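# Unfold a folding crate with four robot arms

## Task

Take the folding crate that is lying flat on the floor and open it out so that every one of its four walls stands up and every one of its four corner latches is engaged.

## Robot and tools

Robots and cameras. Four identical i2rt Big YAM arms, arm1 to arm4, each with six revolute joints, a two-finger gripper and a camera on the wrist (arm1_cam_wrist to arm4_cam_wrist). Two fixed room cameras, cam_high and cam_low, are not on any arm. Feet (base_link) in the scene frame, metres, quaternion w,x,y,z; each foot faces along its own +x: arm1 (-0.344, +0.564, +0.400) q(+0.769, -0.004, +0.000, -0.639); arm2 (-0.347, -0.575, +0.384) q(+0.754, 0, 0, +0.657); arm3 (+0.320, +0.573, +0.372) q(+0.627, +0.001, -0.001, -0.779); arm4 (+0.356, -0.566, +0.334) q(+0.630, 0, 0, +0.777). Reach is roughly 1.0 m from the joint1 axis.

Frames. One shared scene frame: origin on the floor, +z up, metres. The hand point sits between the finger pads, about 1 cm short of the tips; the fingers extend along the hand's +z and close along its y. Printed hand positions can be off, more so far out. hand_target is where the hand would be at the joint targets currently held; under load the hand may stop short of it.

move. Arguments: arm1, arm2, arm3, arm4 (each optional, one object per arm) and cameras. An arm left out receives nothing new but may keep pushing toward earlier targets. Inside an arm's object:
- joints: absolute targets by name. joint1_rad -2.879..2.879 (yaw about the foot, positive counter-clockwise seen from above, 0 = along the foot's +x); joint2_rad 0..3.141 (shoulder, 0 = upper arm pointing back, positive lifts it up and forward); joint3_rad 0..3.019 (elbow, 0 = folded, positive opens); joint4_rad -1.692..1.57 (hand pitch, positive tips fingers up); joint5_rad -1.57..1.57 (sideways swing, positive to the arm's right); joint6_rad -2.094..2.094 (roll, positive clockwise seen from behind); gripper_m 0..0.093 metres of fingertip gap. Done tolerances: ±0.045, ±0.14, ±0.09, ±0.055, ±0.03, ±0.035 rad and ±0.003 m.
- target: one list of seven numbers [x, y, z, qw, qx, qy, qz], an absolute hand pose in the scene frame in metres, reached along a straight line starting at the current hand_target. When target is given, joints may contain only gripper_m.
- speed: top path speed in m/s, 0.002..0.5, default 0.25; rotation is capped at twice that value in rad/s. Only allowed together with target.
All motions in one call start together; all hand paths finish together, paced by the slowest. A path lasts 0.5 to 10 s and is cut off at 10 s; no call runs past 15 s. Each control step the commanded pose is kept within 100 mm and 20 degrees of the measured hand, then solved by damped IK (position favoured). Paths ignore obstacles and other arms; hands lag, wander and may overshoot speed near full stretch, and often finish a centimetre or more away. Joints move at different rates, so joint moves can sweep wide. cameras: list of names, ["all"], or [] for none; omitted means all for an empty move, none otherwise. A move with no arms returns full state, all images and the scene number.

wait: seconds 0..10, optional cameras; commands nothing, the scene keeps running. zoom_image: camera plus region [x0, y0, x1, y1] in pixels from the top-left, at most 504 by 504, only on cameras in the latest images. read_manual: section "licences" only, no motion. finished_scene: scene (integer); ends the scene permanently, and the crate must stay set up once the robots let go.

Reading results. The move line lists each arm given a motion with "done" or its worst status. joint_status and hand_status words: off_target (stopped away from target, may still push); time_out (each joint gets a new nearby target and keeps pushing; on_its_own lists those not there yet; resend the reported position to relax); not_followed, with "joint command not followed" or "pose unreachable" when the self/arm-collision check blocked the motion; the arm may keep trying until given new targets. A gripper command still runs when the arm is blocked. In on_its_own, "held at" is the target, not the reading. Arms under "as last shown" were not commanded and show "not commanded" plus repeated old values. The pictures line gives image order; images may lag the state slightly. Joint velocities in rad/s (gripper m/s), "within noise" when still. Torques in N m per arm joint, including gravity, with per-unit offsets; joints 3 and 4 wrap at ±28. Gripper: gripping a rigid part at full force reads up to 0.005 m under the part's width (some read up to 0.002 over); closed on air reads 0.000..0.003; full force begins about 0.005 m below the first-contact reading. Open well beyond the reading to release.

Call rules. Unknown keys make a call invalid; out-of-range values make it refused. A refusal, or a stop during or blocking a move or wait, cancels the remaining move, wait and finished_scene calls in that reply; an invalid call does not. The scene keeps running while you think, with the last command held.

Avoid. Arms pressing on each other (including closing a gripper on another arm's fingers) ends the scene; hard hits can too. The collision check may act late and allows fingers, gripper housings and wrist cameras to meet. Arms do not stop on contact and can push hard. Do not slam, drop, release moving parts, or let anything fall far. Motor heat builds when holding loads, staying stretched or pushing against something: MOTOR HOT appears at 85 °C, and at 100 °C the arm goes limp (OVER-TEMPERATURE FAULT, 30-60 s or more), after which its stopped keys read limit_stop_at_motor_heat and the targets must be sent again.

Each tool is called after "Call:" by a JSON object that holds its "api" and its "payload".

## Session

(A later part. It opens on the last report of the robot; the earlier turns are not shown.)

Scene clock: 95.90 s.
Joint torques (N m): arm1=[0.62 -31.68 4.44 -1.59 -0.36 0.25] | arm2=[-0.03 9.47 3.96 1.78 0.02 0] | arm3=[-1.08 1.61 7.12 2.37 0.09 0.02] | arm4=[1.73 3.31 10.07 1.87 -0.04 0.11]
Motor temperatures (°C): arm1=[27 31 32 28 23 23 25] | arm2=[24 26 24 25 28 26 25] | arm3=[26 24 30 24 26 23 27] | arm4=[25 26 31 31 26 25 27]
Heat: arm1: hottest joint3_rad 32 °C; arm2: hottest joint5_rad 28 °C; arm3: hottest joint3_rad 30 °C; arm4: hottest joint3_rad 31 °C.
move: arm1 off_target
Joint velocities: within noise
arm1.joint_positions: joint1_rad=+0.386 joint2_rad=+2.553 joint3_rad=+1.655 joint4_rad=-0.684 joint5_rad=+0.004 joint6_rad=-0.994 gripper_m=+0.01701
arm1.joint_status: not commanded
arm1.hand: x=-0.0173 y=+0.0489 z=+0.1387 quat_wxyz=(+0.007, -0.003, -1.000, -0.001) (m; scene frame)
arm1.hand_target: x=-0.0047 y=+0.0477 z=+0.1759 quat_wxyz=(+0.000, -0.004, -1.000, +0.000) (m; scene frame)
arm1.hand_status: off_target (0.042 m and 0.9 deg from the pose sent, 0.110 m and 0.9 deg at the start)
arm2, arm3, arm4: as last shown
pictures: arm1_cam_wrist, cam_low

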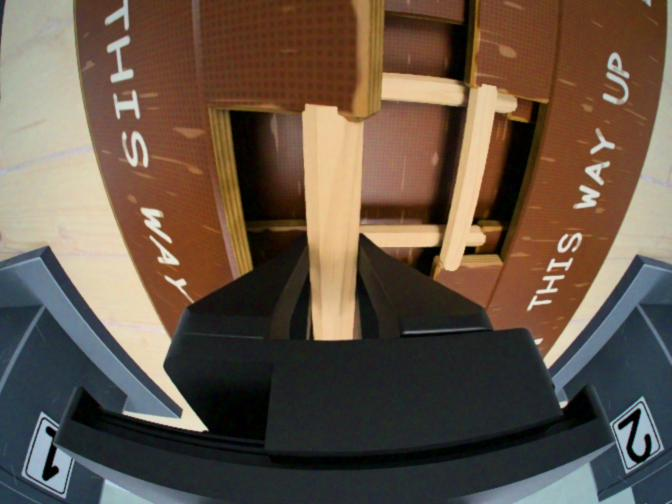

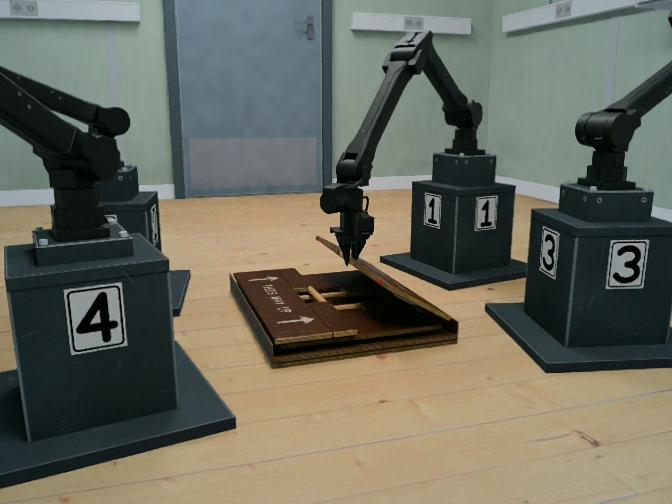

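Call:
{"api": "move", "payload": {"arm1": {"target": [-0.004, 0.100, 0.222, 0, 0, 1, 0], "speed": 0.12}, "cameras": ["cam_low", "arm1_cam_wrist"]}}

Call:
{"api": "zoom_image", "payload": {"camera": "cam_low", "region": [220, 200, 470, 380]}}

Scene clock: 99.00 s.
Joint torques (N m): arm1=[1.32 -27.99 4.36 -0.57 -0.41 0.15] | arm2=[-0.09 9.35 3.97 1.8 0.02 0] | arm3=[-0.56 1.61 7.27 2.35 0.14 0] | arm4=[1.73 3.25 10.07 1.87 -0.04 0.11]
Motor temperatures (°C): arm1=[27 32 32 28 23 23 25] | arm2=[24 26 24 25 28 26 25] | arm3=[26 24 30 24 26 23 27] | arm4=[25 26 31 31 26 25 27]
Heat: arm1: hottest joint2_rad 32 °C; arm2: hottest joint5_rad 28 °C; arm3: hottest joint3_rad 30 °C; arm4: hottest joint3_rad 31 °C.
move: arm1 off_target
Joint velocities: within noise
arm1.joint_positions: joint1_rad=+0.425 joint2_rad=+2.372 joint3_rad=+1.463 joint4_rad=-0.677 joint5_rad=+0.004 joint6_rad=-0.954 gripper_m=+0.01732
arm1.joint_status: not commanded
arm1.hand: x=-0.0182 y=+0.0934 z=+0.1969 quat_wxyz=(+0.008, -0.003, -1.000, -0.002) (m; scene frame)
arm1.hand_target: x=-0.0068 y=+0.0965 z=+0.2216 quat_wxyz=(+0.000, -0.003, -1.000, +0.000) (m; scene frame)
arm1.hand_status: off_target (0.030 m and 1.1 deg from the pose sent, 0.099 m and 0.9 deg at the start)
arm2, arm3, arm4: as last shown
pictures: arm1_cam_wrist, cam_low

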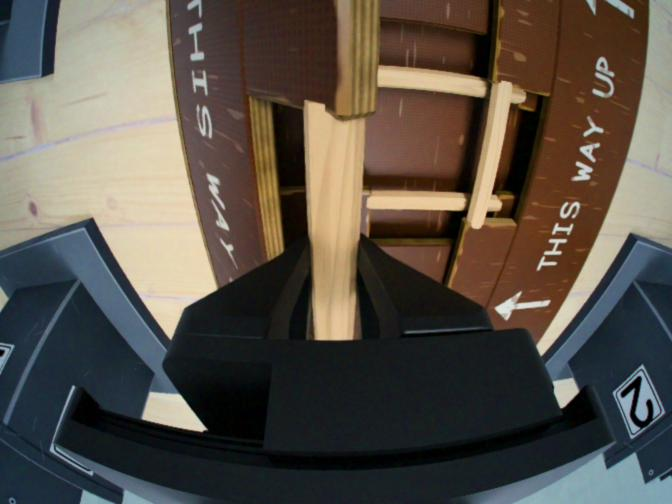

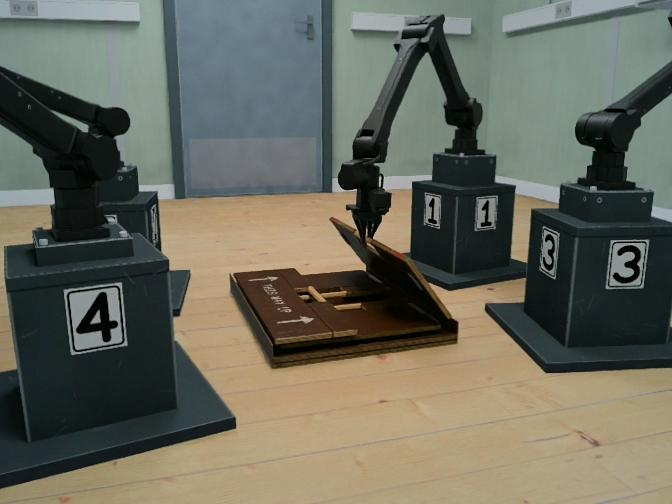

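Scaled by 2.016 from the camera's 672x504 image, which has a finer 960x720 frame.

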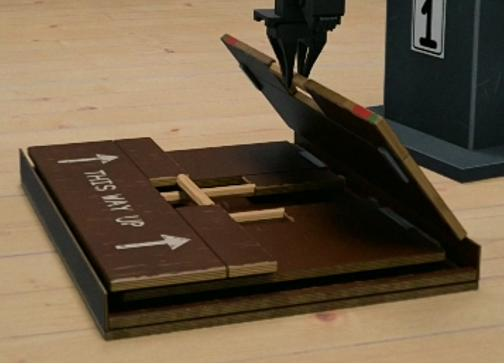

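Call:
{"api": "move", "payload": {"arm1": {"target": [-0.004, 0.152, 0.248, 0, 0, 1, 0], "speed": 0.12}, "cameras": ["cam_low", "arm1_cam_wrist"]}}

Call:
{"api": "zoom_image", "payload": {"camera": "cam_low", "region": [220, 180, 470, 380]}}

Scene clock: 102.90 s.
Joint torques (N m): arm1=[1.96 -26.29 4.05 -0.27 -0.57 0.2] | arm2=[-0.03 9.47 3.96 1.78 0.02 0] | arm3=[-0.85 1.79 7.19 2.36 0.11 0.01] | arm4=[1.73 3.31 10.09 1.87 -0.04 0.11]
Motor temperatures (°C): arm1=[27 32 32 28 23 23 25] | arm2=[24 26 24 25 27 26 25] | arm3=[26 24 30 24 26 23 27] | arm4=[25 26 31 31 26 25 27]
Heat: arm1: hottest joint2_rad 32 °C; arm2: hottest joint5_rad 27 °C; arm3: hottest joint3_rad 30 °C; arm4: hottest joint3_rad 31 °C.
move: arm1 off_target
Joint velocities: within noise
arm1.joint_positions: joint1_rad=+0.478 joint2_rad=+2.246 joint3_rad=+1.304 joint4_rad=-0.644 joint5_rad=+0.007 joint6_rad=-0.903 gripper_m=+0.01682
arm1.joint_status: not commanded
arm1.hand: x=-0.0191 y=+0.1426 z=+0.2272 quat_wxyz=(+0.010, -0.003, -1.000, -0.001) (m; scene frame)
arm1.hand_target: x=-0.0045 y=+0.1521 z=+0.2465 quat_wxyz=(+0.001, +0.004, -1.000, -0.001) (m; scene frame)
arm1.hand_status: off_target (0.027 m and 1.2 deg from the pose sent, 0.079 m and 1.1 deg at the start)
arm2, arm3, arm4: as last shown
pictures: arm1_cam_wrist, cam_low

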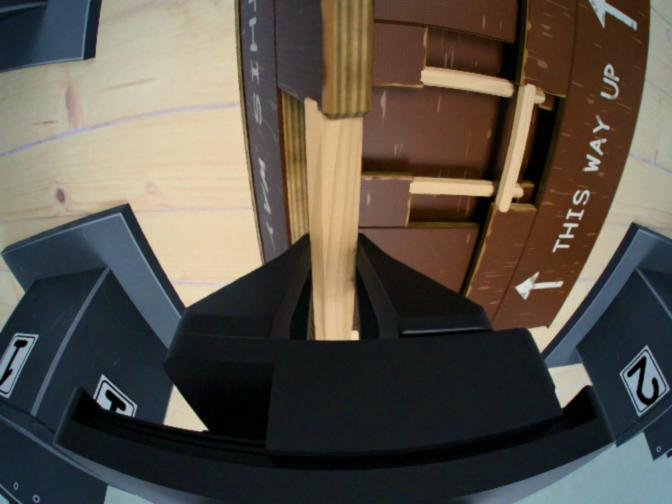

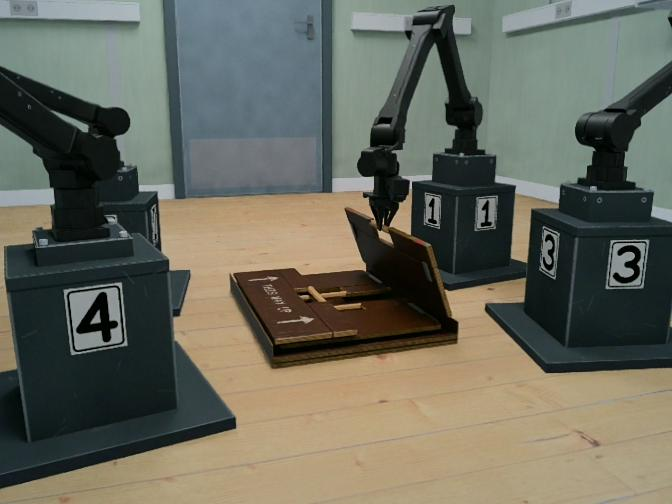

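Scaled by 2.016 from the camera's 672x504 image, which has a finer 960x720 frame.

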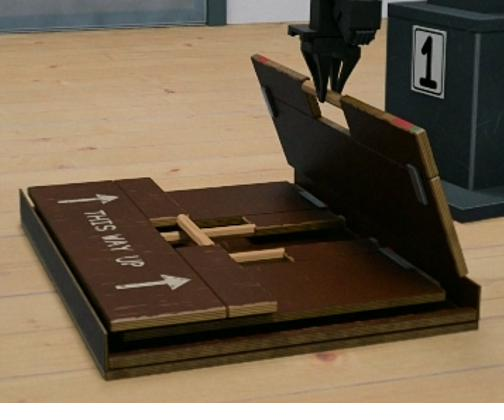

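Call:
{"api": "move", "payload": {"arm1": {"target": [-0.004, 0.208, 0.263, 0, 0, 1, 0], "speed": 0.12}, "cameras": ["cam_low", "arm1_cam_wrist", "cam_high"]}}

Call:
{"api": "zoom_image", "payload": {"camera": "cam_low", "region": [220, 180, 470, 380]}}

Call:
{"api": "zoom_image", "payload": {"camera": "cam_high", "region": [220, 200, 440, 420]}}

Scene clock: 105.73 s.
Joint torques (N m): arm1=[2.43 -24.64 3.6 -0.39 -0.83 0.21] | arm2=[-0.03 9.35 3.96 1.8 0.02 0] | arm3=[-0.67 1.61 7.31 2.32 0.13 -0.01] | arm4=[1.73 3.31 10.09 1.87 -0.04 0.11]
Motor temperatures (°C): arm1=[27 32 32 28 23 23 25] | arm2=[24 26 24 25 27 26 25] | arm3=[26 24 30 24 26 23 27] | arm4=[25 26 31 31 26 25 27]
Heat: arm1: hottest joint2_rad 32 °C; arm2: hottest joint5_rad 27 °C; arm3: hottest joint3_rad 30 °C; arm4: hottest joint3_rad 31 °C.
move: arm1 off_target
Joint velocities: within noise
arm1.joint_positions: joint1_rad=+0.544 joint2_rad=+2.151 joint3_rad=+1.160 joint4_rad=-0.592 joint5_rad=+0.016 joint6_rad=-0.833 gripper_m=+0.01694
arm1.joint_status: not commanded
arm1.hand: x=-0.0198 y=+0.1939 z=+0.2427 quat_wxyz=(+0.013, -0.005, -1.000, +0.003) (m; scene frame)
arm1.hand_target: x=-0.0041 y=+0.2063 z=+0.2624 quat_wxyz=(+0.000, +0.001, -1.000, +0.001) (m; scene frame)
arm1.hand_status: off_target (0.029 m and 1.6 deg from the pose sent, 0.076 m and 1.2 deg at the start)
arm2, arm3, arm4: as last shown
pictures: arm1_cam_wrist, cam_high, cam_low

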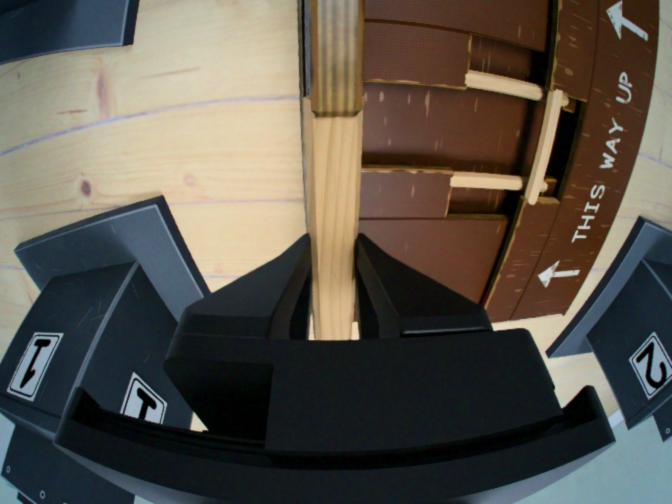

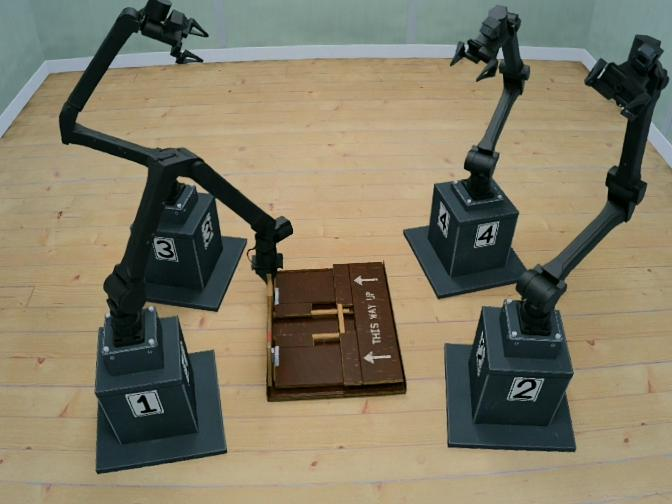

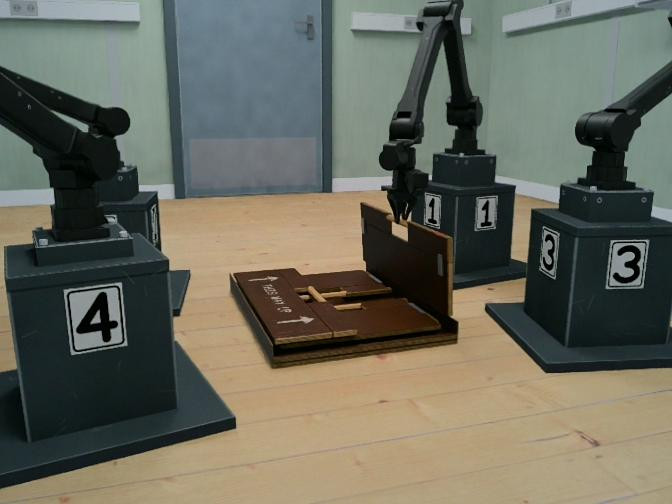

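Scaled by 2.016 from the camera's 672x504 image, which has a finer 960x720 frame.

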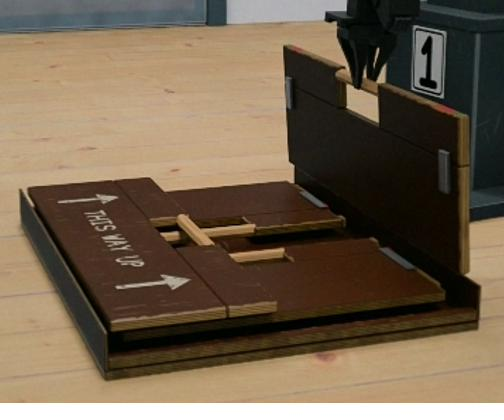

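Scaled by 2.291 from the camera's 672x504 image, which has a finer 960x720 frame.

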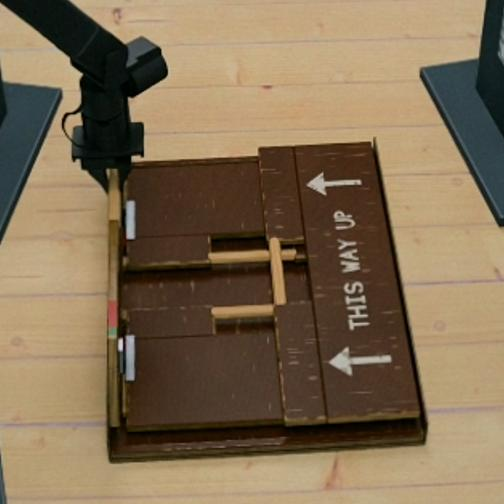

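Call:
{"api": "move", "payload": {"arm1": {"target": [-0.004, 0.238, 0.264, 0, 0, 1, 0], "speed": 0.08}, "cameras": ["cam_low", "arm1_cam_wrist"]}}

Call:
{"api": "zoom_image", "payload": {"camera": "cam_low", "region": [220, 180, 470, 380]}}

Scene clock: 109.73 s.
Joint torques (N m): arm1=[4.37 -24.7 2.43 -0.96 -1.22 0.38] | arm2=[-0.03 9.41 3.97 1.77 0.02 0] | arm3=[-0.26 1.14 7.28 2.4 0.12 0] | arm4=[1.73 3.31 10.07 1.87 -0.04 0.11]
Motor temperatures (°C): arm1=[27 32 31 28 23 23 26] | arm2=[24 26 24 25 27 26 25] | arm3=[26 24 30 24 26 23 27] | arm4=[25 26 31 31 26 25 27]
Heat: arm1: hottest joint2_rad 32 °C; arm2: hottest joint5_rad 27 °C; arm3: hottest joint3_rad 30 °C; arm4: hottest joint3_rad 31 °C.
move: arm1 off_target
Joint velocities: within noise
arm1.joint_positions: joint1_rad=+0.565 joint2_rad=+2.125 joint3_rad=+1.106 joint4_rad=-0.542 joint5_rad=+0.023 joint6_rad=-0.805 gripper_m=+0.01696
arm1.joint_status: not commanded
arm1.hand: x=-0.0201 y=+0.2078 z=+0.2438 quat_wxyz=(+0.008, -0.008, -1.000, +0.015) (m; scene frame)
arm1.hand_target: x=-0.0052 y=+0.2367 z=+0.2618 quat_wxyz=(+0.001, +0.000, -1.000, +0.000) (m; scene frame)
arm1.hand_status: off_target (0.040 m and 2.1 deg from the pose sent, 0.051 m and 1.6 deg at the start)
arm2, arm3, arm4: as last shown
pictures: arm1_cam_wrist, cam_low

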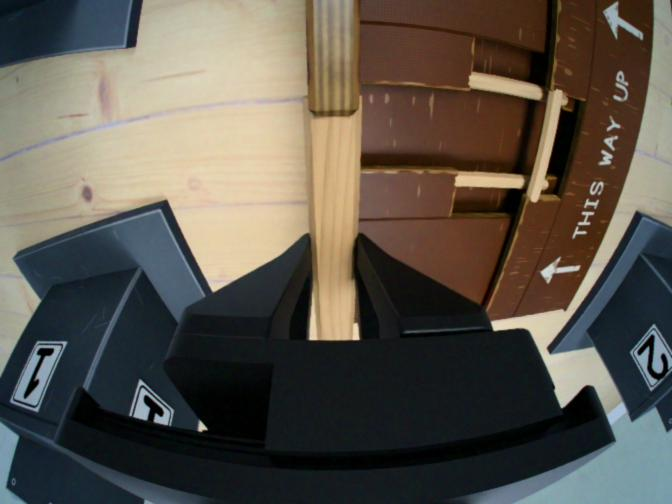

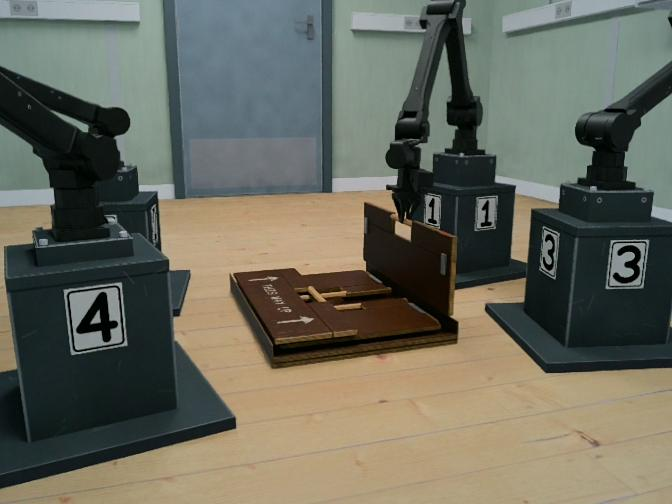

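Scaled by 2.016 from the camera's 672x504 image, which has a finer 960x720 frame.

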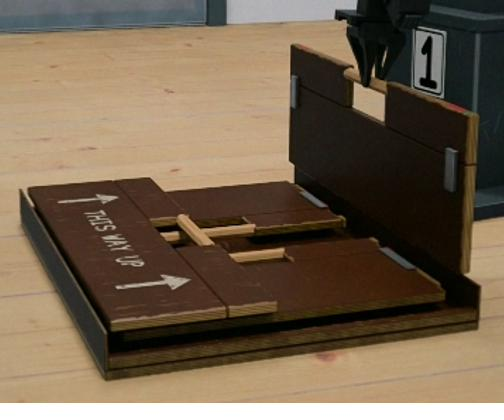

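Call:
{"api": "move", "payload": {"arm1": {"joints": {"gripper_m": 0.034}}, "arm4": {"joints": {"joint1_rad": 0.408, "joint2_rad": 2.25, "joint3_rad": 1.75, "joint4_rad": -1.07, "joint5_rad": 0.0, "joint6_rad": -0.955, "gripper_m": 0.058}}, "cameras": ["arm1_cam_wrist", "arm4_cam_wrist", "cam_high", "cam_low"]}}

Call:
{"api": "zoom_image", "payload": {"camera": "arm1_cam_wrist", "region": [200, 0, 600, 350]}}

Scene clock: 118.97 s.
Joint torques (N m): arm1=[-0.62 -19.6 4.19 0.27 0.06 0.23] | arm2=[-0.03 9.47 3.95 1.78 0.02 0] | arm3=[-0.85 1.44 7.19 2.3 0.13 0.01] | arm4=[1.14 -21.42 10.03 -0.39 -0.22 -0.1]
Motor temperatures (°C): arm1=[27 32 31 28 24 23 26] | arm2=[24 26 24 25 27 26 25] | arm3=[26 24 30 24 26 23 27] | arm4=[25 26 31 31 26 25 27]
Heat: arm1: hottest joint2_rad 32 °C; arm2: hottest joint5_rad 27 °C; arm3: hottest joint3_rad 30 °C; arm4: hottest joint3_rad 31 °C.
move: arm1 done; arm4 done
Joint velocities: within noise
arm1.joint_positions: joint1_rad=+0.629 joint2_rad=+2.073 joint3_rad=+1.085 joint4_rad=-0.578 joint5_rad=-0.007 joint6_rad=-0.784 gripper_m=+0.03397
arm1.joint_status: all done
arm1.hand: x=+0.0008 y=+0.2382 z=+0.2627 quat_wxyz=(-0.001, +0.014, -1.000, +0.002) (m; scene frame)
arm1.hand_target: x=-0.0029 y=+0.2411 z=+0.2624 quat_wxyz=(+0.003, +0.006, -1.000, -0.003) (m; scene frame)
arm1.hand_status: not commanded
arm2, arm3: as last shown
arm4.joint_positions: joint1_rad=+0.405 joint2_rad=+2.242 joint3_rad=+1.735 joint4_rad=-1.063 joint5_rad=+0.011 joint6_rad=-0.935 gripper_m=+0.05807
arm4.joint_status: all done
arm4.hand: x=-0.0129 y=-0.0378 z=+0.2858 quat_wxyz=(-0.003, +1.000, -0.011, +0.004) (m; scene frame)
arm4.hand_target: x=-0.0103 y=-0.0340 z=+0.2786 quat_wxyz=(+0.001, +1.000, -0.006, +0.006) (m; scene frame)
arm4.hand_status: not commanded
pictures: arm1_cam_wrist, arm4_cam_wrist, cam_high, cam_low

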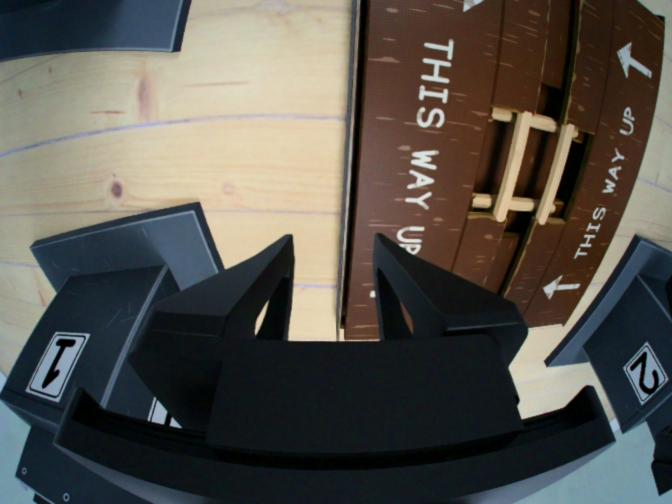

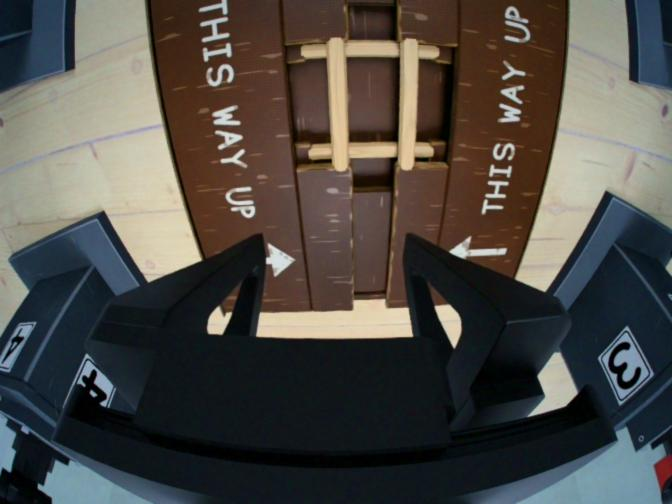

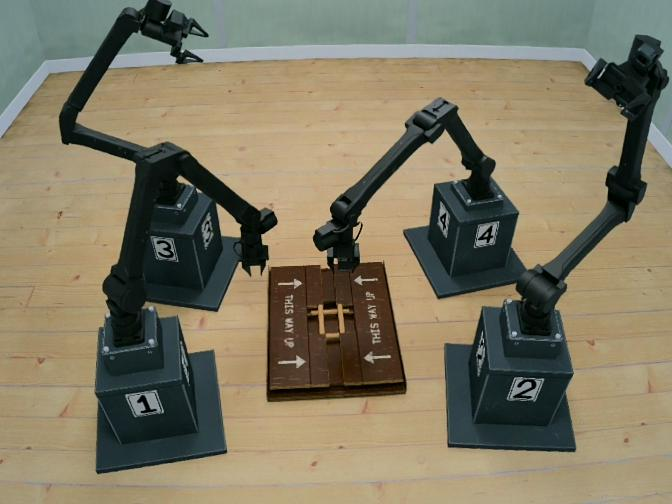

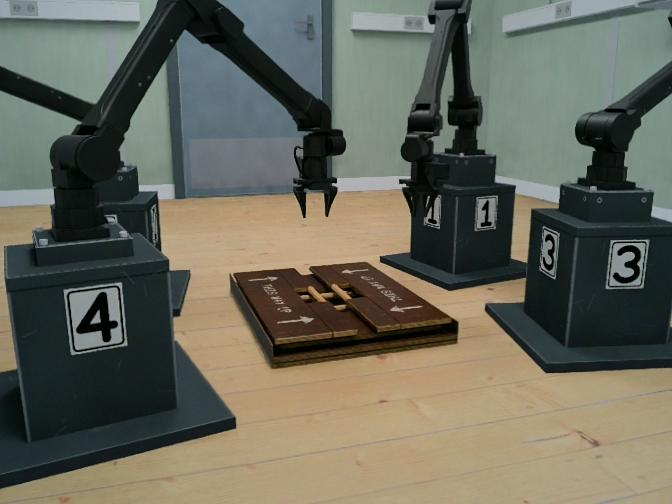

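Scaled by 1.260 from the camera's 672x504 image, which has a finer 960x720 frame.

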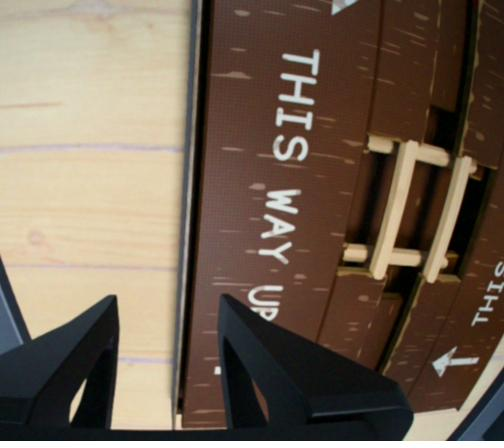

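Call:
{"api": "move", "payload": {"arm1": {"target": [-0.005, 0.12, 0.15, 0, 0, 1, 0], "joints": {"gripper_m": 0.058}}, "arm4": {"target": [0.0, -0.23, 0.36, 0, 1, 0, 0]}}}

Call:
{"api": "move", "payload": {"arm1": {"target": [-0.005, 0.0185, 0.09, 0, 0, 1, 0]}, "cameras": ["arm1_cam_wrist", "cam_low"]}}

Scene clock: 130.63 s.
Joint torques (N m): arm1=[-0.62 -21.71 6.67 0.25 0.02 -0.09] | arm2=[-0.09 9.41 3.95 1.8 0.03 -0.01] | arm3=[-0.44 1.38 7.17 2.39 0.11 -0.01] | arm4=[1.32 -16.09 7.57 0.36 -0.12 0.29]
Motor temperatures (°C): arm1=[27 33 31 28 24 23 25] | arm2=[24 26 24 25 27 26 25] | arm3=[26 24 30 24 26 23 27] | arm4=[25 27 31 31 26 25 26]
Heat: arm1: hottest joint2_rad 33 °C; arm2: hottest joint5_rad 27 °C; arm3: hottest joint3_rad 30 °C; arm4: hottest joint3_rad 31 °C.
move: arm1 off_target; arm4 done
Joint velocities: within noise
arm1.joint_positions: joint1_rad=+0.476 joint2_rad=+2.432 joint3_rad=+1.399 joint4_rad=-0.552 joint5_rad=-0.009 joint6_rad=-0.900 gripper_m=+0.05794
arm1.joint_status: all done
arm1.hand: x=-0.0099 y=+0.1329 z=+0.1504 quat_wxyz=(+0.004, -0.005, -1.000, -0.005) (m; scene frame)
arm1.hand_target: x=-0.0053 y=+0.1217 z=+0.1491 quat_wxyz=(+0.000, -0.001, -1.000, -0.001) (m; scene frame)
arm1.hand_status: off_target (0.014 m and 0.9 deg from the pose sent, 0.163 m and 1.6 deg at the start)
arm2.joint_positions: joint1_rad=+0.742 joint2_rad=+0.378 joint3_rad=+1.702 joint4_rad=-1.262 joint5_rad=-0.142 joint6_rad=-0.320 gripper_m=+0.09396
arm2.joint_status: not commanded
arm2.hand: x=-0.3865 y=-0.5610 z=+1.1031 quat_wxyz=(-0.397, +0.664, -0.167, -0.611) (m; scene frame)
arm2.hand_target: x=-0.3859 y=-0.5619 z=+1.1085 quat_wxyz=(-0.399, +0.660, -0.165, -0.614) (m; scene frame)
arm2.hand_status: not commanded
arm3.joint_positions: joint1_rad=+0.368 joint2_rad=+0.508 joint3_rad=+1.375 joint4_rad=-1.360 joint5_rad=-0.070 joint6_rad=+0.635 gripper_m=+0.09396
arm3.joint_status: not commanded
arm3.hand: x=+0.3593 y=+0.3880 z=+0.9196 quat_wxyz=(-0.486, -0.725, -0.459, +0.167) (m; scene frame)
arm3.hand_target: x=+0.3588 y=+0.3913 z=+0.9281 quat_wxyz=(-0.494, -0.720, -0.456, +0.170) (m; scene frame)
arm3.hand_status: not commanded
arm4.joint_positions: joint1_rad=+0.608 joint2_rad=+1.794 joint3_rad=+1.222 joint4_rad=-0.999 joint5_rad=+0.002 joint6_rad=-0.777 gripper_m=+0.05807
arm4.joint_status: not commanded
arm4.hand: x=-0.0026 y=-0.2276 z=+0.3647 quat_wxyz=(-0.001, +1.000, +0.011, +0.000) (m; scene frame)
arm4.hand_target: x=-0.0019 y=-0.2301 z=+0.3617 quat_wxyz=(-0.001, +1.000, +0.003, +0.000) (m; scene frame)
arm4.hand_status: done (0.006 m and 1.2 deg from the pose sent, 0.206 m and 1.5 deg at the start)
pictures: none

Scene clock: 132.17 s.
Joint torques (N m): arm1=[0.44 -25.52 7.91 0.1 0.02 -0.07] | arm2=[-0.03 9.41 3.95 1.8 0.02 0] | arm3=[-0.67 2.14 7.25 2.29 0.12 0] | arm4=[2.43 -16.15 7.57 0.36 -0.12 0.29]
Motor temperatures (°C): arm1=[27 33 31 28 24 23 25] | arm2=[24 26 24 25 27 26 25] | arm3=[26 24 30 24 26 23 27] | arm4=[25 27 31 31 26 25 26]
Heat: arm1: hottest joint2_rad 33 °C; arm2: hottest joint5_rad 27 °C; arm3: hottest joint3_rad 30 °C; arm4: hottest joint3_rad 31 °C.
move: arm1 off_target
Joint velocities: within noise
arm1.joint_positions: joint1_rad=+0.373 joint2_rad=+2.692 joint3_rad=+1.807 joint4_rad=-0.700 joint5_rad=-0.009 joint6_rad=-0.988 gripper_m=+0.05794
arm1.joint_status: not commanded
arm1.hand: x=-0.0111 y=+0.0281 z=+0.0912 quat_wxyz=(+0.003, -0.013, -1.000, -0.005) (m; scene frame)
arm1.hand_target: x=-0.0037 y=+0.0195 z=+0.0897 quat_wxyz=(-0.001, -0.004, -1.000, +0.000) (m; scene frame)
arm1.hand_status: off_target (0.011 m and 1.6 deg from the pose sent, 0.129 m and 0.9 deg at the start)
arm2, arm3: as last shown
arm4.joint_positions: joint1_rad=+0.605 joint2_rad=+1.794 joint3_rad=+1.222 joint4_rad=-0.999 joint5_rad=+0.002 joint6_rad=-0.775 gripper_m=+0.05807
arm4.joint_status: not commanded
arm4.hand: x=-0.0016 y=-0.2265 z=+0.3647 quat_wxyz=(-0.001, +1.000, +0.009, +0.000) (m; scene frame)
arm4.hand_target: x=-0.0009 y=-0.2290 z=+0.3617 quat_wxyz=(-0.001, +1.000, +0.001, +0.000) (m; scene frame)
arm4.hand_status: not commanded
pictures: arm1_cam_wrist, cam_low

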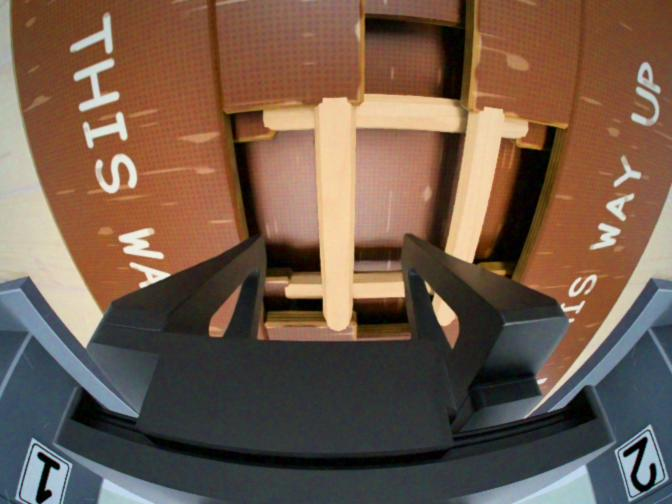

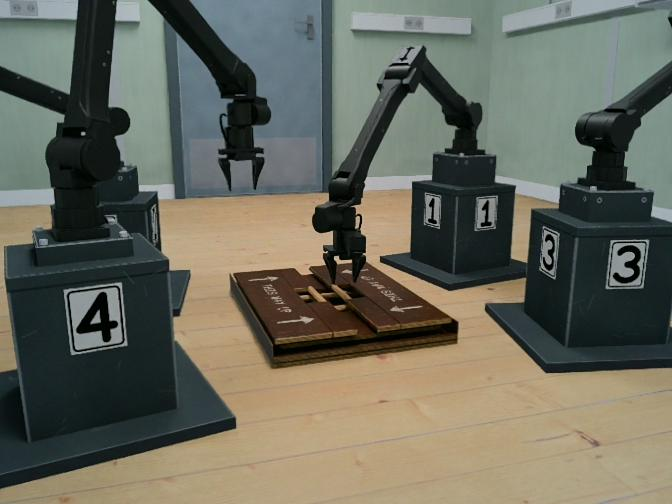

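Call:
{"api": "move", "payload": {"arm1": {"target": [-0.006, 0.0185, 0.037, 0, 0, 1, 0]}}}

Call:
{"api": "move", "payload": {"arm1": {"joints": {"gripper_m": 0.014}}, "cameras": ["arm1_cam_wrist"]}}

Call:
{"api": "move", "payload": {"arm1": {"target": [-0.005, 0.022, 0.108, 0, 0, 1, 0], "speed": 0.12}}}

Call:
{"api": "move", "payload": {"arm1": {"target": [-0.005, 0.050, 0.178, 0, 0, 1, 0], "speed": 0.12}}}

Call:
{"api": "move", "payload": {"arm1": {"target": [-0.005, 0.100, 0.222, 0, 0, 1, 0], "speed": 0.12}, "cameras": ["arm1_cam_wrist", "cam_low"]}}

Scene clock: 135.90 s.
Joint torques (N m): arm1=[-0.85 -25.11 7.79 0.61 0.01 -0.05] | arm2=[-0.03 9.35 3.96 1.78 0.02 0] | arm3=[-0.5 1.32 7.05 2.24 0.12 0.02] | arm4=[1.96 -16.15 7.57 0.38 -0.12 0.29]
Motor temperatures (°C): arm1=[27 33 31 28 24 23 25] | arm2=[24 26 24 25 27 26 25] | arm3=[26 24 30 24 26 23 27] | arm4=[25 27 31 31 26 25 26]
Heat: arm1: hottest joint2_rad 33 °C; arm2: hottest joint5_rad 27 °C; arm3: hottest joint3_rad 30 °C; arm4: hottest joint3_rad 31 °C.
move: arm1 off_target
Joint velocities: within noise
arm1.joint_positions: joint1_rad=+0.373 joint2_rad=+2.817 joint3_rad=+1.891 joint4_rad=-0.677 joint5_rad=-0.007 joint6_rad=-0.998 gripper_m=+0.05794
arm1.joint_status: not commanded
arm1.hand: x=-0.0149 y=+0.0330 z=+0.0351 quat_wxyz=(+0.008, -0.007, -1.000, -0.012) (m; scene frame)
arm1.hand_target: x=-0.0066 y=+0.0194 z=+0.0371 quat_wxyz=(+0.000, +0.000, -1.000, +0.000) (m; scene frame)
arm1.hand_status: off_target (0.017 m and 1.9 deg from the pose sent, 0.055 m and 1.6 deg at the start)
arm2, arm3, arm4: as last shown
pictures: none

Scene clock: 136.73 s.
Joint torques (N m): arm1=[-0.32 -25.35 7.32 0.53 -0.02 -0.02] | arm2=[-0.03 9.47 3.96 1.78 0.02 0] | arm3=[-0.32 1.55 7.31 2.35 0.12 -0.01] | arm4=[1.96 -16.15 7.57 0.38 -0.12 0.29]
Motor temperatures (°C): arm1=[27 33 31 28 23 23 25] | arm2=[24 26 24 25 27 26 25] | arm3=[26 24 30 24 26 23 27] | arm4=[25 27 31 31 26 25 26]
Heat: arm1: hottest joint2_rad 33 °C; arm2: hottest joint5_rad 27 °C; arm3: hottest joint3_rad 30 °C; arm4: hottest joint3_rad 31 °C.
move: arm1 off_target
Joint velocities: within noise
arm1.joint_positions: joint1_rad=+0.369 joint2_rad=+2.817 joint3_rad=+1.898 joint4_rad=-0.670 joint5_rad=-0.006 joint6_rad=-1.009 gripper_m=+0.01719
arm1.joint_status: gripper_m off_target (ended at +0.01722, target +0.01400)
arm1.hand: x=-0.0150 y=+0.0271 z=+0.0365 quat_wxyz=(+0.005, -0.004, -1.000, -0.007) (m; scene frame)
arm1.hand_target: x=-0.0087 y=+0.0170 z=+0.0372 quat_wxyz=(-0.001, +0.002, -1.000, +0.002) (m; scene frame)
arm1.hand_status: not commanded
arm2, arm3, arm4: as last shown
pictures: arm1_cam_wrist

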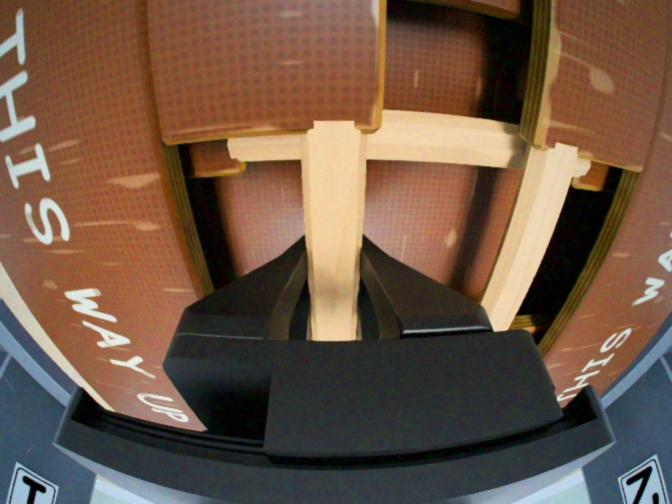

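Scene clock: 138.00 s.
Joint torques (N m): arm1=[0.56 -31.97 4.59 -1.1 -0.22 0.09] | arm2=[-0.09 9.41 3.96 1.78 0.03 0] | arm3=[-0.97 1.26 7.16 2.4 0.09 0.02] | arm4=[1.96 -16.15 7.57 0.36 -0.12 0.29]
Motor temperatures (°C): arm1=[27 33 31 28 23 23 25] | arm2=[24 26 24 25 27 26 25] | arm3=[26 24 30 24 26 23 27] | arm4=[25 27 31 31 26 25 26]
Heat: arm1: hottest joint2_rad 33 °C; arm2: hottest joint5_rad 27 °C; arm3: hottest joint3_rad 30 °C; arm4: hottest joint3_rad 31 °C.
move: arm1 off_target
Joint velocities: within noise
arm1.joint_positions: joint1_rad=+0.372 joint2_rad=+2.728 joint3_rad=+1.821 joint4_rad=-0.675 joint5_rad=-0.001 joint6_rad=-1.008 gripper_m=+0.01697
arm1.joint_status: not commanded
arm1.hand: x=-0.0143 y=+0.0287 z=+0.0729 quat_wxyz=(+0.005, -0.003, -1.000, -0.002) (m; scene frame)
arm1.hand_target: x=-0.0024 y=+0.0216 z=+0.1062 quat_wxyz=(-0.002, +0.001, -1.000, +0.002) (m; scene frame)
arm1.hand_status: off_target (0.037 m and 0.8 deg from the pose sent, 0.072 m and 1.1 deg at the start)
arm2, arm3, arm4: as last shown
pictures: none

Scene clock: 139.27 s.
Joint torques (N m): arm1=[-0.03 -31.62 4.55 -1.8 -0.36 0.17] | arm2=[-0.09 9.41 3.96 1.78 0.03 0] | arm3=[-1.14 1.79 7.28 2.32 0.1 0] | arm4=[1.96 -16.09 7.57 0.38 -0.12 0.29]
Motor temperatures (°C): arm1=[27 33 31 28 23 23 25] | arm2=[24 26 24 25 27 26 25] | arm3=[26 24 30 24 26 23 27] | arm4=[25 27 31 31 26 25 26]
Heat: arm1: hottest joint2_rad 33 °C; arm2: hottest joint5_rad 27 °C; arm3: hottest joint3_rad 30 °C; arm4: hottest joint3_rad 31 °C.
move: arm1 off_target
Joint velocities: within noise
arm1.joint_positions: joint1_rad=+0.390 joint2_rad=+2.551 joint3_rad=+1.649 joint4_rad=-0.680 joint5_rad=+0.002 joint6_rad=-0.989 gripper_m=+0.01662
arm1.joint_status: not commanded
arm1.hand: x=-0.0156 y=+0.0520 z=+0.1381 quat_wxyz=(+0.007, -0.003, -1.000, -0.001) (m; scene frame)
arm1.hand_target: x=-0.0043 y=+0.0499 z=+0.1753 quat_wxyz=(+0.000, -0.003, -1.000, +0.000) (m; scene frame)
arm1.hand_status: off_target (0.041 m and 0.9 deg from the pose sent, 0.108 m and 0.8 deg at the start)
arm2, arm3, arm4: as last shown
pictures: none

Scene clock: 140.47 s.
Joint torques (N m): arm1=[1.32 -28.75 4.12 -0.7 -0.34 0.17] | arm2=[-0.09 9.41 3.96 1.8 0.03 0] | arm3=[-0.67 1.55 7.23 2.36 0.16 0.02] | arm4=[1.96 -16.15 7.57 0.38 -0.12 0.29]
Motor temperatures (°C): arm1=[27 33 31 28 23 23 25] | arm2=[24 26 24 25 27 26 25] | arm3=[26 24 30 24 26 23 27] | arm4=[25 27 31 31 26 25 26]
Heat: arm1: hottest joint2_rad 33 °C; arm2: hottest joint5_rad 27 °C; arm3: hottest joint3_rad 30 °C; arm4: hottest joint3_rad 31 °C.
move: arm1 off_target
Joint velocities: within noise
arm1.joint_positions: joint1_rad=+0.433 joint2_rad=+2.378 joint3_rad=+1.459 joint4_rad=-0.670 joint5_rad=+0.002 joint6_rad=-0.948 gripper_m=+0.01703
arm1.joint_status: not commanded
arm1.hand: x=-0.0162 y=+0.0986 z=+0.1924 quat_wxyz=(+0.009, -0.003, -1.000, -0.004) (m; scene frame)
arm1.hand_target: x=-0.0054 y=+0.0991 z=+0.2209 quat_wxyz=(+0.000, +0.000, -1.000, +0.000) (m; scene frame)
arm1.hand_status: off_target (0.032 m and 1.2 deg from the pose sent, 0.097 m and 0.9 deg at the start)
arm2, arm3, arm4: as last shown
pictures: arm1_cam_wrist, cam_low

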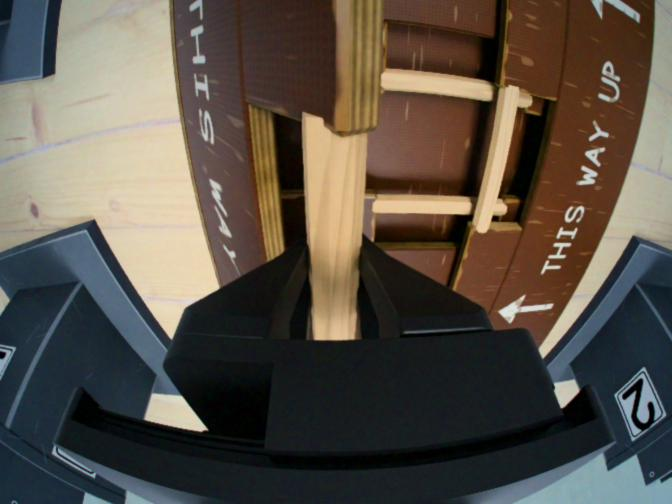

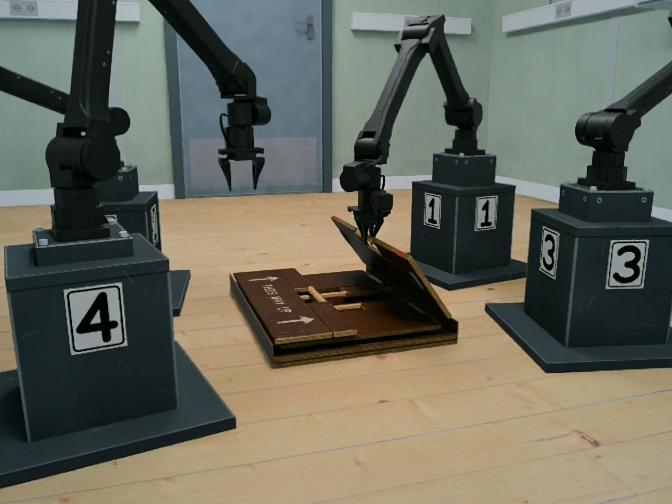

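Call:
{"api": "move", "payload": {"arm1": {"target": [-0.005, 0.160, 0.250, 0, 0, 1, 0], "speed": 0.12}, "arm4": {"target": [-0.02, -0.07, 0.25, 0, 1, 0, 0], "joints": {"gripper_m": 0.058}}}}

Call:
{"api": "move", "payload": {"arm1": {"target": [-0.005, 0.226, 0.262, 0, 0, 1, 0], "speed": 0.1}, "arm4": {"target": [-0.022, -0.036, 0.12, 0, 1, 0, 0]}, "cameras": ["arm1_cam_wrist", "arm4_cam_wrist", "cam_low"]}}

Scene clock: 145.50 s.
Joint torques (N m): arm1=[0.91 -28.04 3.49 -0.88 -0.44 0.17] | arm2=[-0.03 9.41 3.95 1.78 0.02 0] | arm3=[-1.03 1.73 7.28 2.35 0.11 0.04] | arm4=[1.67 -19.19 11.62 -0.53 -0.23 -0.13]
Motor temperatures (°C): arm1=[27 33 31 28 23 23 25] | arm2=[24 26 24 25 27 26 25] | arm3=[26 24 30 24 26 23 27] | arm4=[25 28 31 30 26 25 26]
Heat: arm1: hottest joint2_rad 33 °C; arm2: hottest joint5_rad 27 °C; arm3: hottest joint3_rad 30 °C; arm4: hottest joint3_rad 31 °C.
move: arm1 off_target; arm4 off_target
Joint velocities: within noise
arm1.joint_positions: joint1_rad=+0.491 joint2_rad=+2.251 joint3_rad=+1.284 joint4_rad=-0.620 joint5_rad=+0.005 joint6_rad=-0.888 gripper_m=+0.01662
arm1.joint_status: not commanded
arm1.hand: x=-0.0172 y=+0.1524 z=+0.2204 quat_wxyz=(+0.010, -0.003, -1.000, -0.002) (m; scene frame)
arm1.hand_target: x=-0.0087 y=+0.1559 z=+0.2494 quat_wxyz=(+0.000, -0.004, -1.000, +0.001) (m; scene frame)
arm1.hand_status: off_target (0.033 m and 1.2 deg from the pose sent, 0.085 m and 1.2 deg at the start)
arm2, arm3: as last shown
arm4.joint_positions: joint1_rad=+0.445 joint2_rad=+2.214 joint3_rad=+1.577 joint4_rad=-0.940 joint5_rad=+0.000 joint6_rad=-0.895 gripper_m=+0.05807
arm4.joint_status: all done
arm4.hand: x=-0.0133 y=-0.0827 z=+0.2519 quat_wxyz=(+0.003, +1.000, -0.011, +0.002) (m; scene frame)
arm4.hand_target: x=-0.0199 y=-0.0729 z=+0.2486 quat_wxyz=(+0.001, +1.000, -0.003, +0.000) (m; scene frame)
arm4.hand_status: off_target (0.014 m and 1.4 deg from the pose sent, 0.195 m and 1.0 deg at the start)
pictures: none

Scene clock: 147.17 s.
Joint torques (N m): arm1=[3.08 -27.05 2.56 -1.37 -0.91 0.27] | arm2=[-0.03 9.41 3.96 1.8 0.03 0] | arm3=[-0.85 1.49 7.35 2.4 0.1 0] | arm4=[1.38 -20.95 10.29 0.05 -0.18 -0.11]
Motor temperatures (°C): arm1=[27 33 31 28 24 23 25] | arm2=[24 26 24 25 27 26 25] | arm3=[26 24 30 24 26 23 27] | arm4=[25 28 31 30 26 25 26]
Heat: arm1: hottest joint2_rad 33 °C; arm2: hottest joint5_rad 27 °C; arm3: hottest joint3_rad 30 °C; arm4: hottest joint3_rad 31 °C.
move: arm1 off_target; arm4 off_target
Joint velocities: within noise
arm1.joint_positions: joint1_rad=+0.563 joint2_rad=+2.162 joint3_rad=+1.129 joint4_rad=-0.543 joint5_rad=+0.016 joint6_rad=-0.816 gripper_m=+0.01706
arm1.joint_status: not commanded
arm1.hand: x=-0.0184 y=+0.2067 z=+0.2313 quat_wxyz=(+0.010, -0.003, -1.000, +0.006) (m; scene frame)
arm1.hand_target: x=-0.0056 y=+0.2244 z=+0.2591 quat_wxyz=(+0.000, +0.004, -1.000, +0.000) (m; scene frame)
arm1.hand_status: off_target (0.039 m and 1.4 deg from the pose sent, 0.085 m and 1.2 deg at the start)
arm2.joint_positions: joint1_rad=+0.742 joint2_rad=+0.378 joint3_rad=+1.702 joint4_rad=-1.262 joint5_rad=-0.142 joint6_rad=-0.320 gripper_m=+0.09396
arm2.joint_status: not commanded
arm2.hand: x=-0.3865 y=-0.5610 z=+1.1031 quat_wxyz=(-0.397, +0.664, -0.167, -0.611) (m; scene frame)
arm2.hand_target: x=-0.3859 y=-0.5619 z=+1.1085 quat_wxyz=(-0.399, +0.660, -0.165, -0.614) (m; scene frame)
arm2.hand_status: not commanded
arm3.joint_positions: joint1_rad=+0.368 joint2_rad=+0.508 joint3_rad=+1.375 joint4_rad=-1.360 joint5_rad=-0.070 joint6_rad=+0.635 gripper_m=+0.09396
arm3.joint_status: not commanded
arm3.hand: x=+0.3593 y=+0.3880 z=+0.9196 quat_wxyz=(-0.486, -0.725, -0.459, +0.167) (m; scene frame)
arm3.hand_target: x=+0.3588 y=+0.3913 z=+0.9281 quat_wxyz=(-0.494, -0.720, -0.456, +0.170) (m; scene frame)
arm3.hand_status: not commanded
arm4.joint_positions: joint1_rad=+0.415 joint2_rad=+2.499 joint3_rad=+1.738 joint4_rad=-0.824 joint5_rad=+0.000 joint6_rad=-0.933 gripper_m=+0.05807
arm4.joint_status: not commanded
arm4.hand: x=-0.0158 y=-0.0472 z=+0.1258 quat_wxyz=(+0.006, +1.000, -0.008, +0.004) (m; scene frame)
arm4.hand_target: x=-0.0203 y=-0.0364 z=+0.1203 quat_wxyz=(-0.001, +1.000, -0.001, -0.001) (m; scene frame)
arm4.hand_status: off_target (0.014 m and 1.2 deg from the pose sent, 0.140 m and 1.4 deg at the start)
pictures: arm1_cam_wrist, arm4_cam_wrist, cam_low

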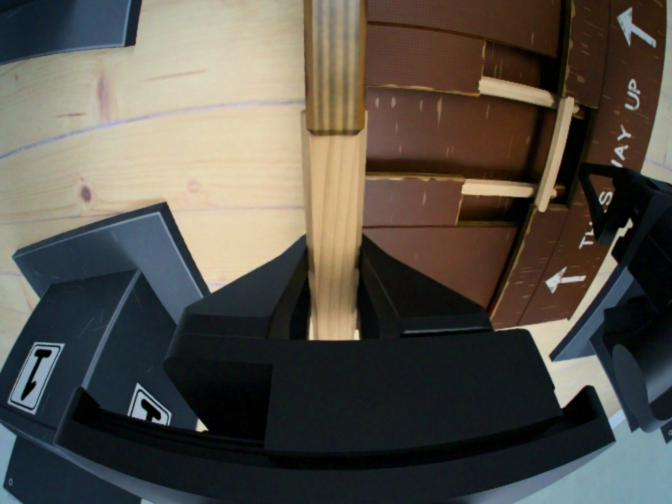

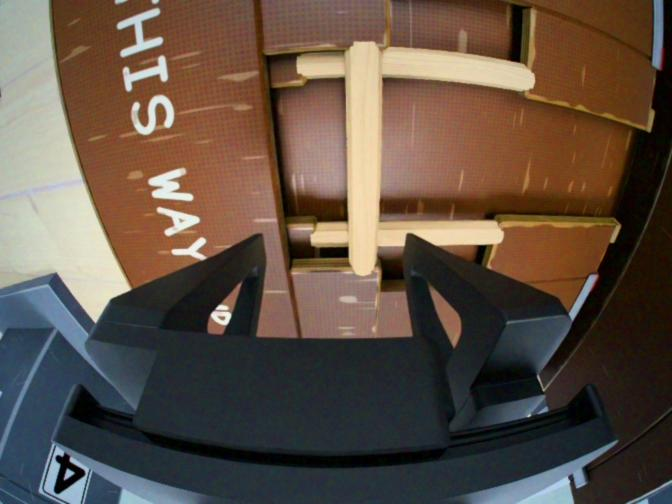

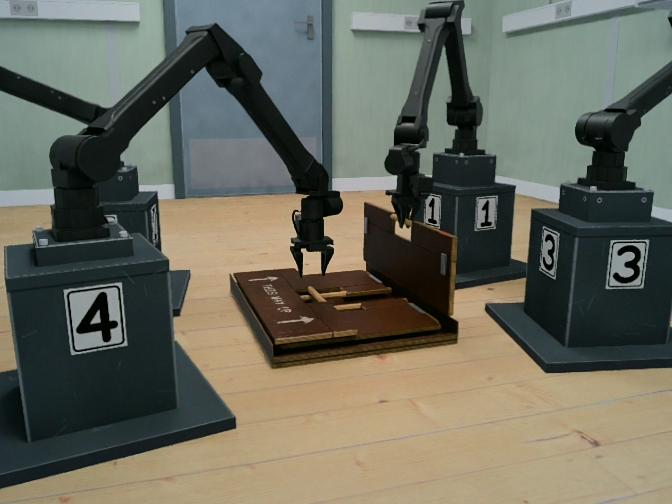

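Call:
{"api": "move", "payload": {"arm4": {"target": [-0.028, -0.018, 0.055, 0, 1, 0, 0]}, "cameras": ["arm4_cam_wrist"]}}

Scene clock: 150.20 s.
Joint torques (N m): arm1=[2.67 -26.29 2.41 -1.28 -0.9 0.29] | arm2=[-0.09 9.41 3.96 1.8 0.03 0] | arm3=[-0.38 1.9 7.31 2.4 0.14 -0.01] | arm4=[1.14 -22.95 10.24 -0.53 -0.17 -0.11]
Motor temperatures (°C): arm1=[27 33 31 28 24 23 26] | arm2=[24 26 24 25 27 26 25] | arm3=[26 24 30 24 26 23 27] | arm4=[25 28 31 30 26 25 26]
Heat: arm1: hottest joint2_rad 33 °C; arm2: hottest joint5_rad 27 °C; arm3: hottest joint3_rad 30 °C; arm4: hottest joint3_rad 31 °C.
move: arm4 off_target
Joint velocities: within noise
arm1, arm2, arm3: as last shown
arm4.joint_positions: joint1_rad=+0.410 joint2_rad=+2.676 joint3_rad=+1.894 joint4_rad=-0.798 joint5_rad=+0.000 joint6_rad=-0.940 gripper_m=+0.05807
arm4.joint_status: not commanded
arm4.hand: x=-0.0257 y=-0.0283 z=+0.0572 quat_wxyz=(+0.003, +1.000, -0.007, +0.003) (m; scene frame)
arm4.hand_target: x=-0.0264 y=-0.0185 z=+0.0541 quat_wxyz=(+0.000, +1.000, -0.002, +0.000) (m; scene frame)
arm4.hand_status: off_target (0.011 m and 0.9 deg from the pose sent, 0.078 m and 1.2 deg at the start)
pictures: arm4_cam_wrist

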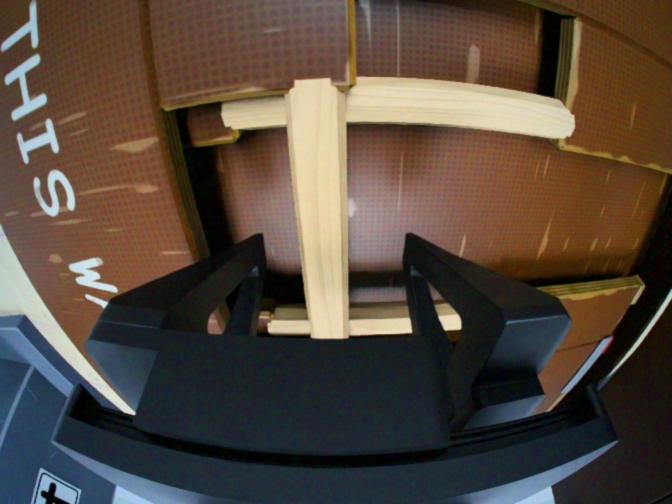

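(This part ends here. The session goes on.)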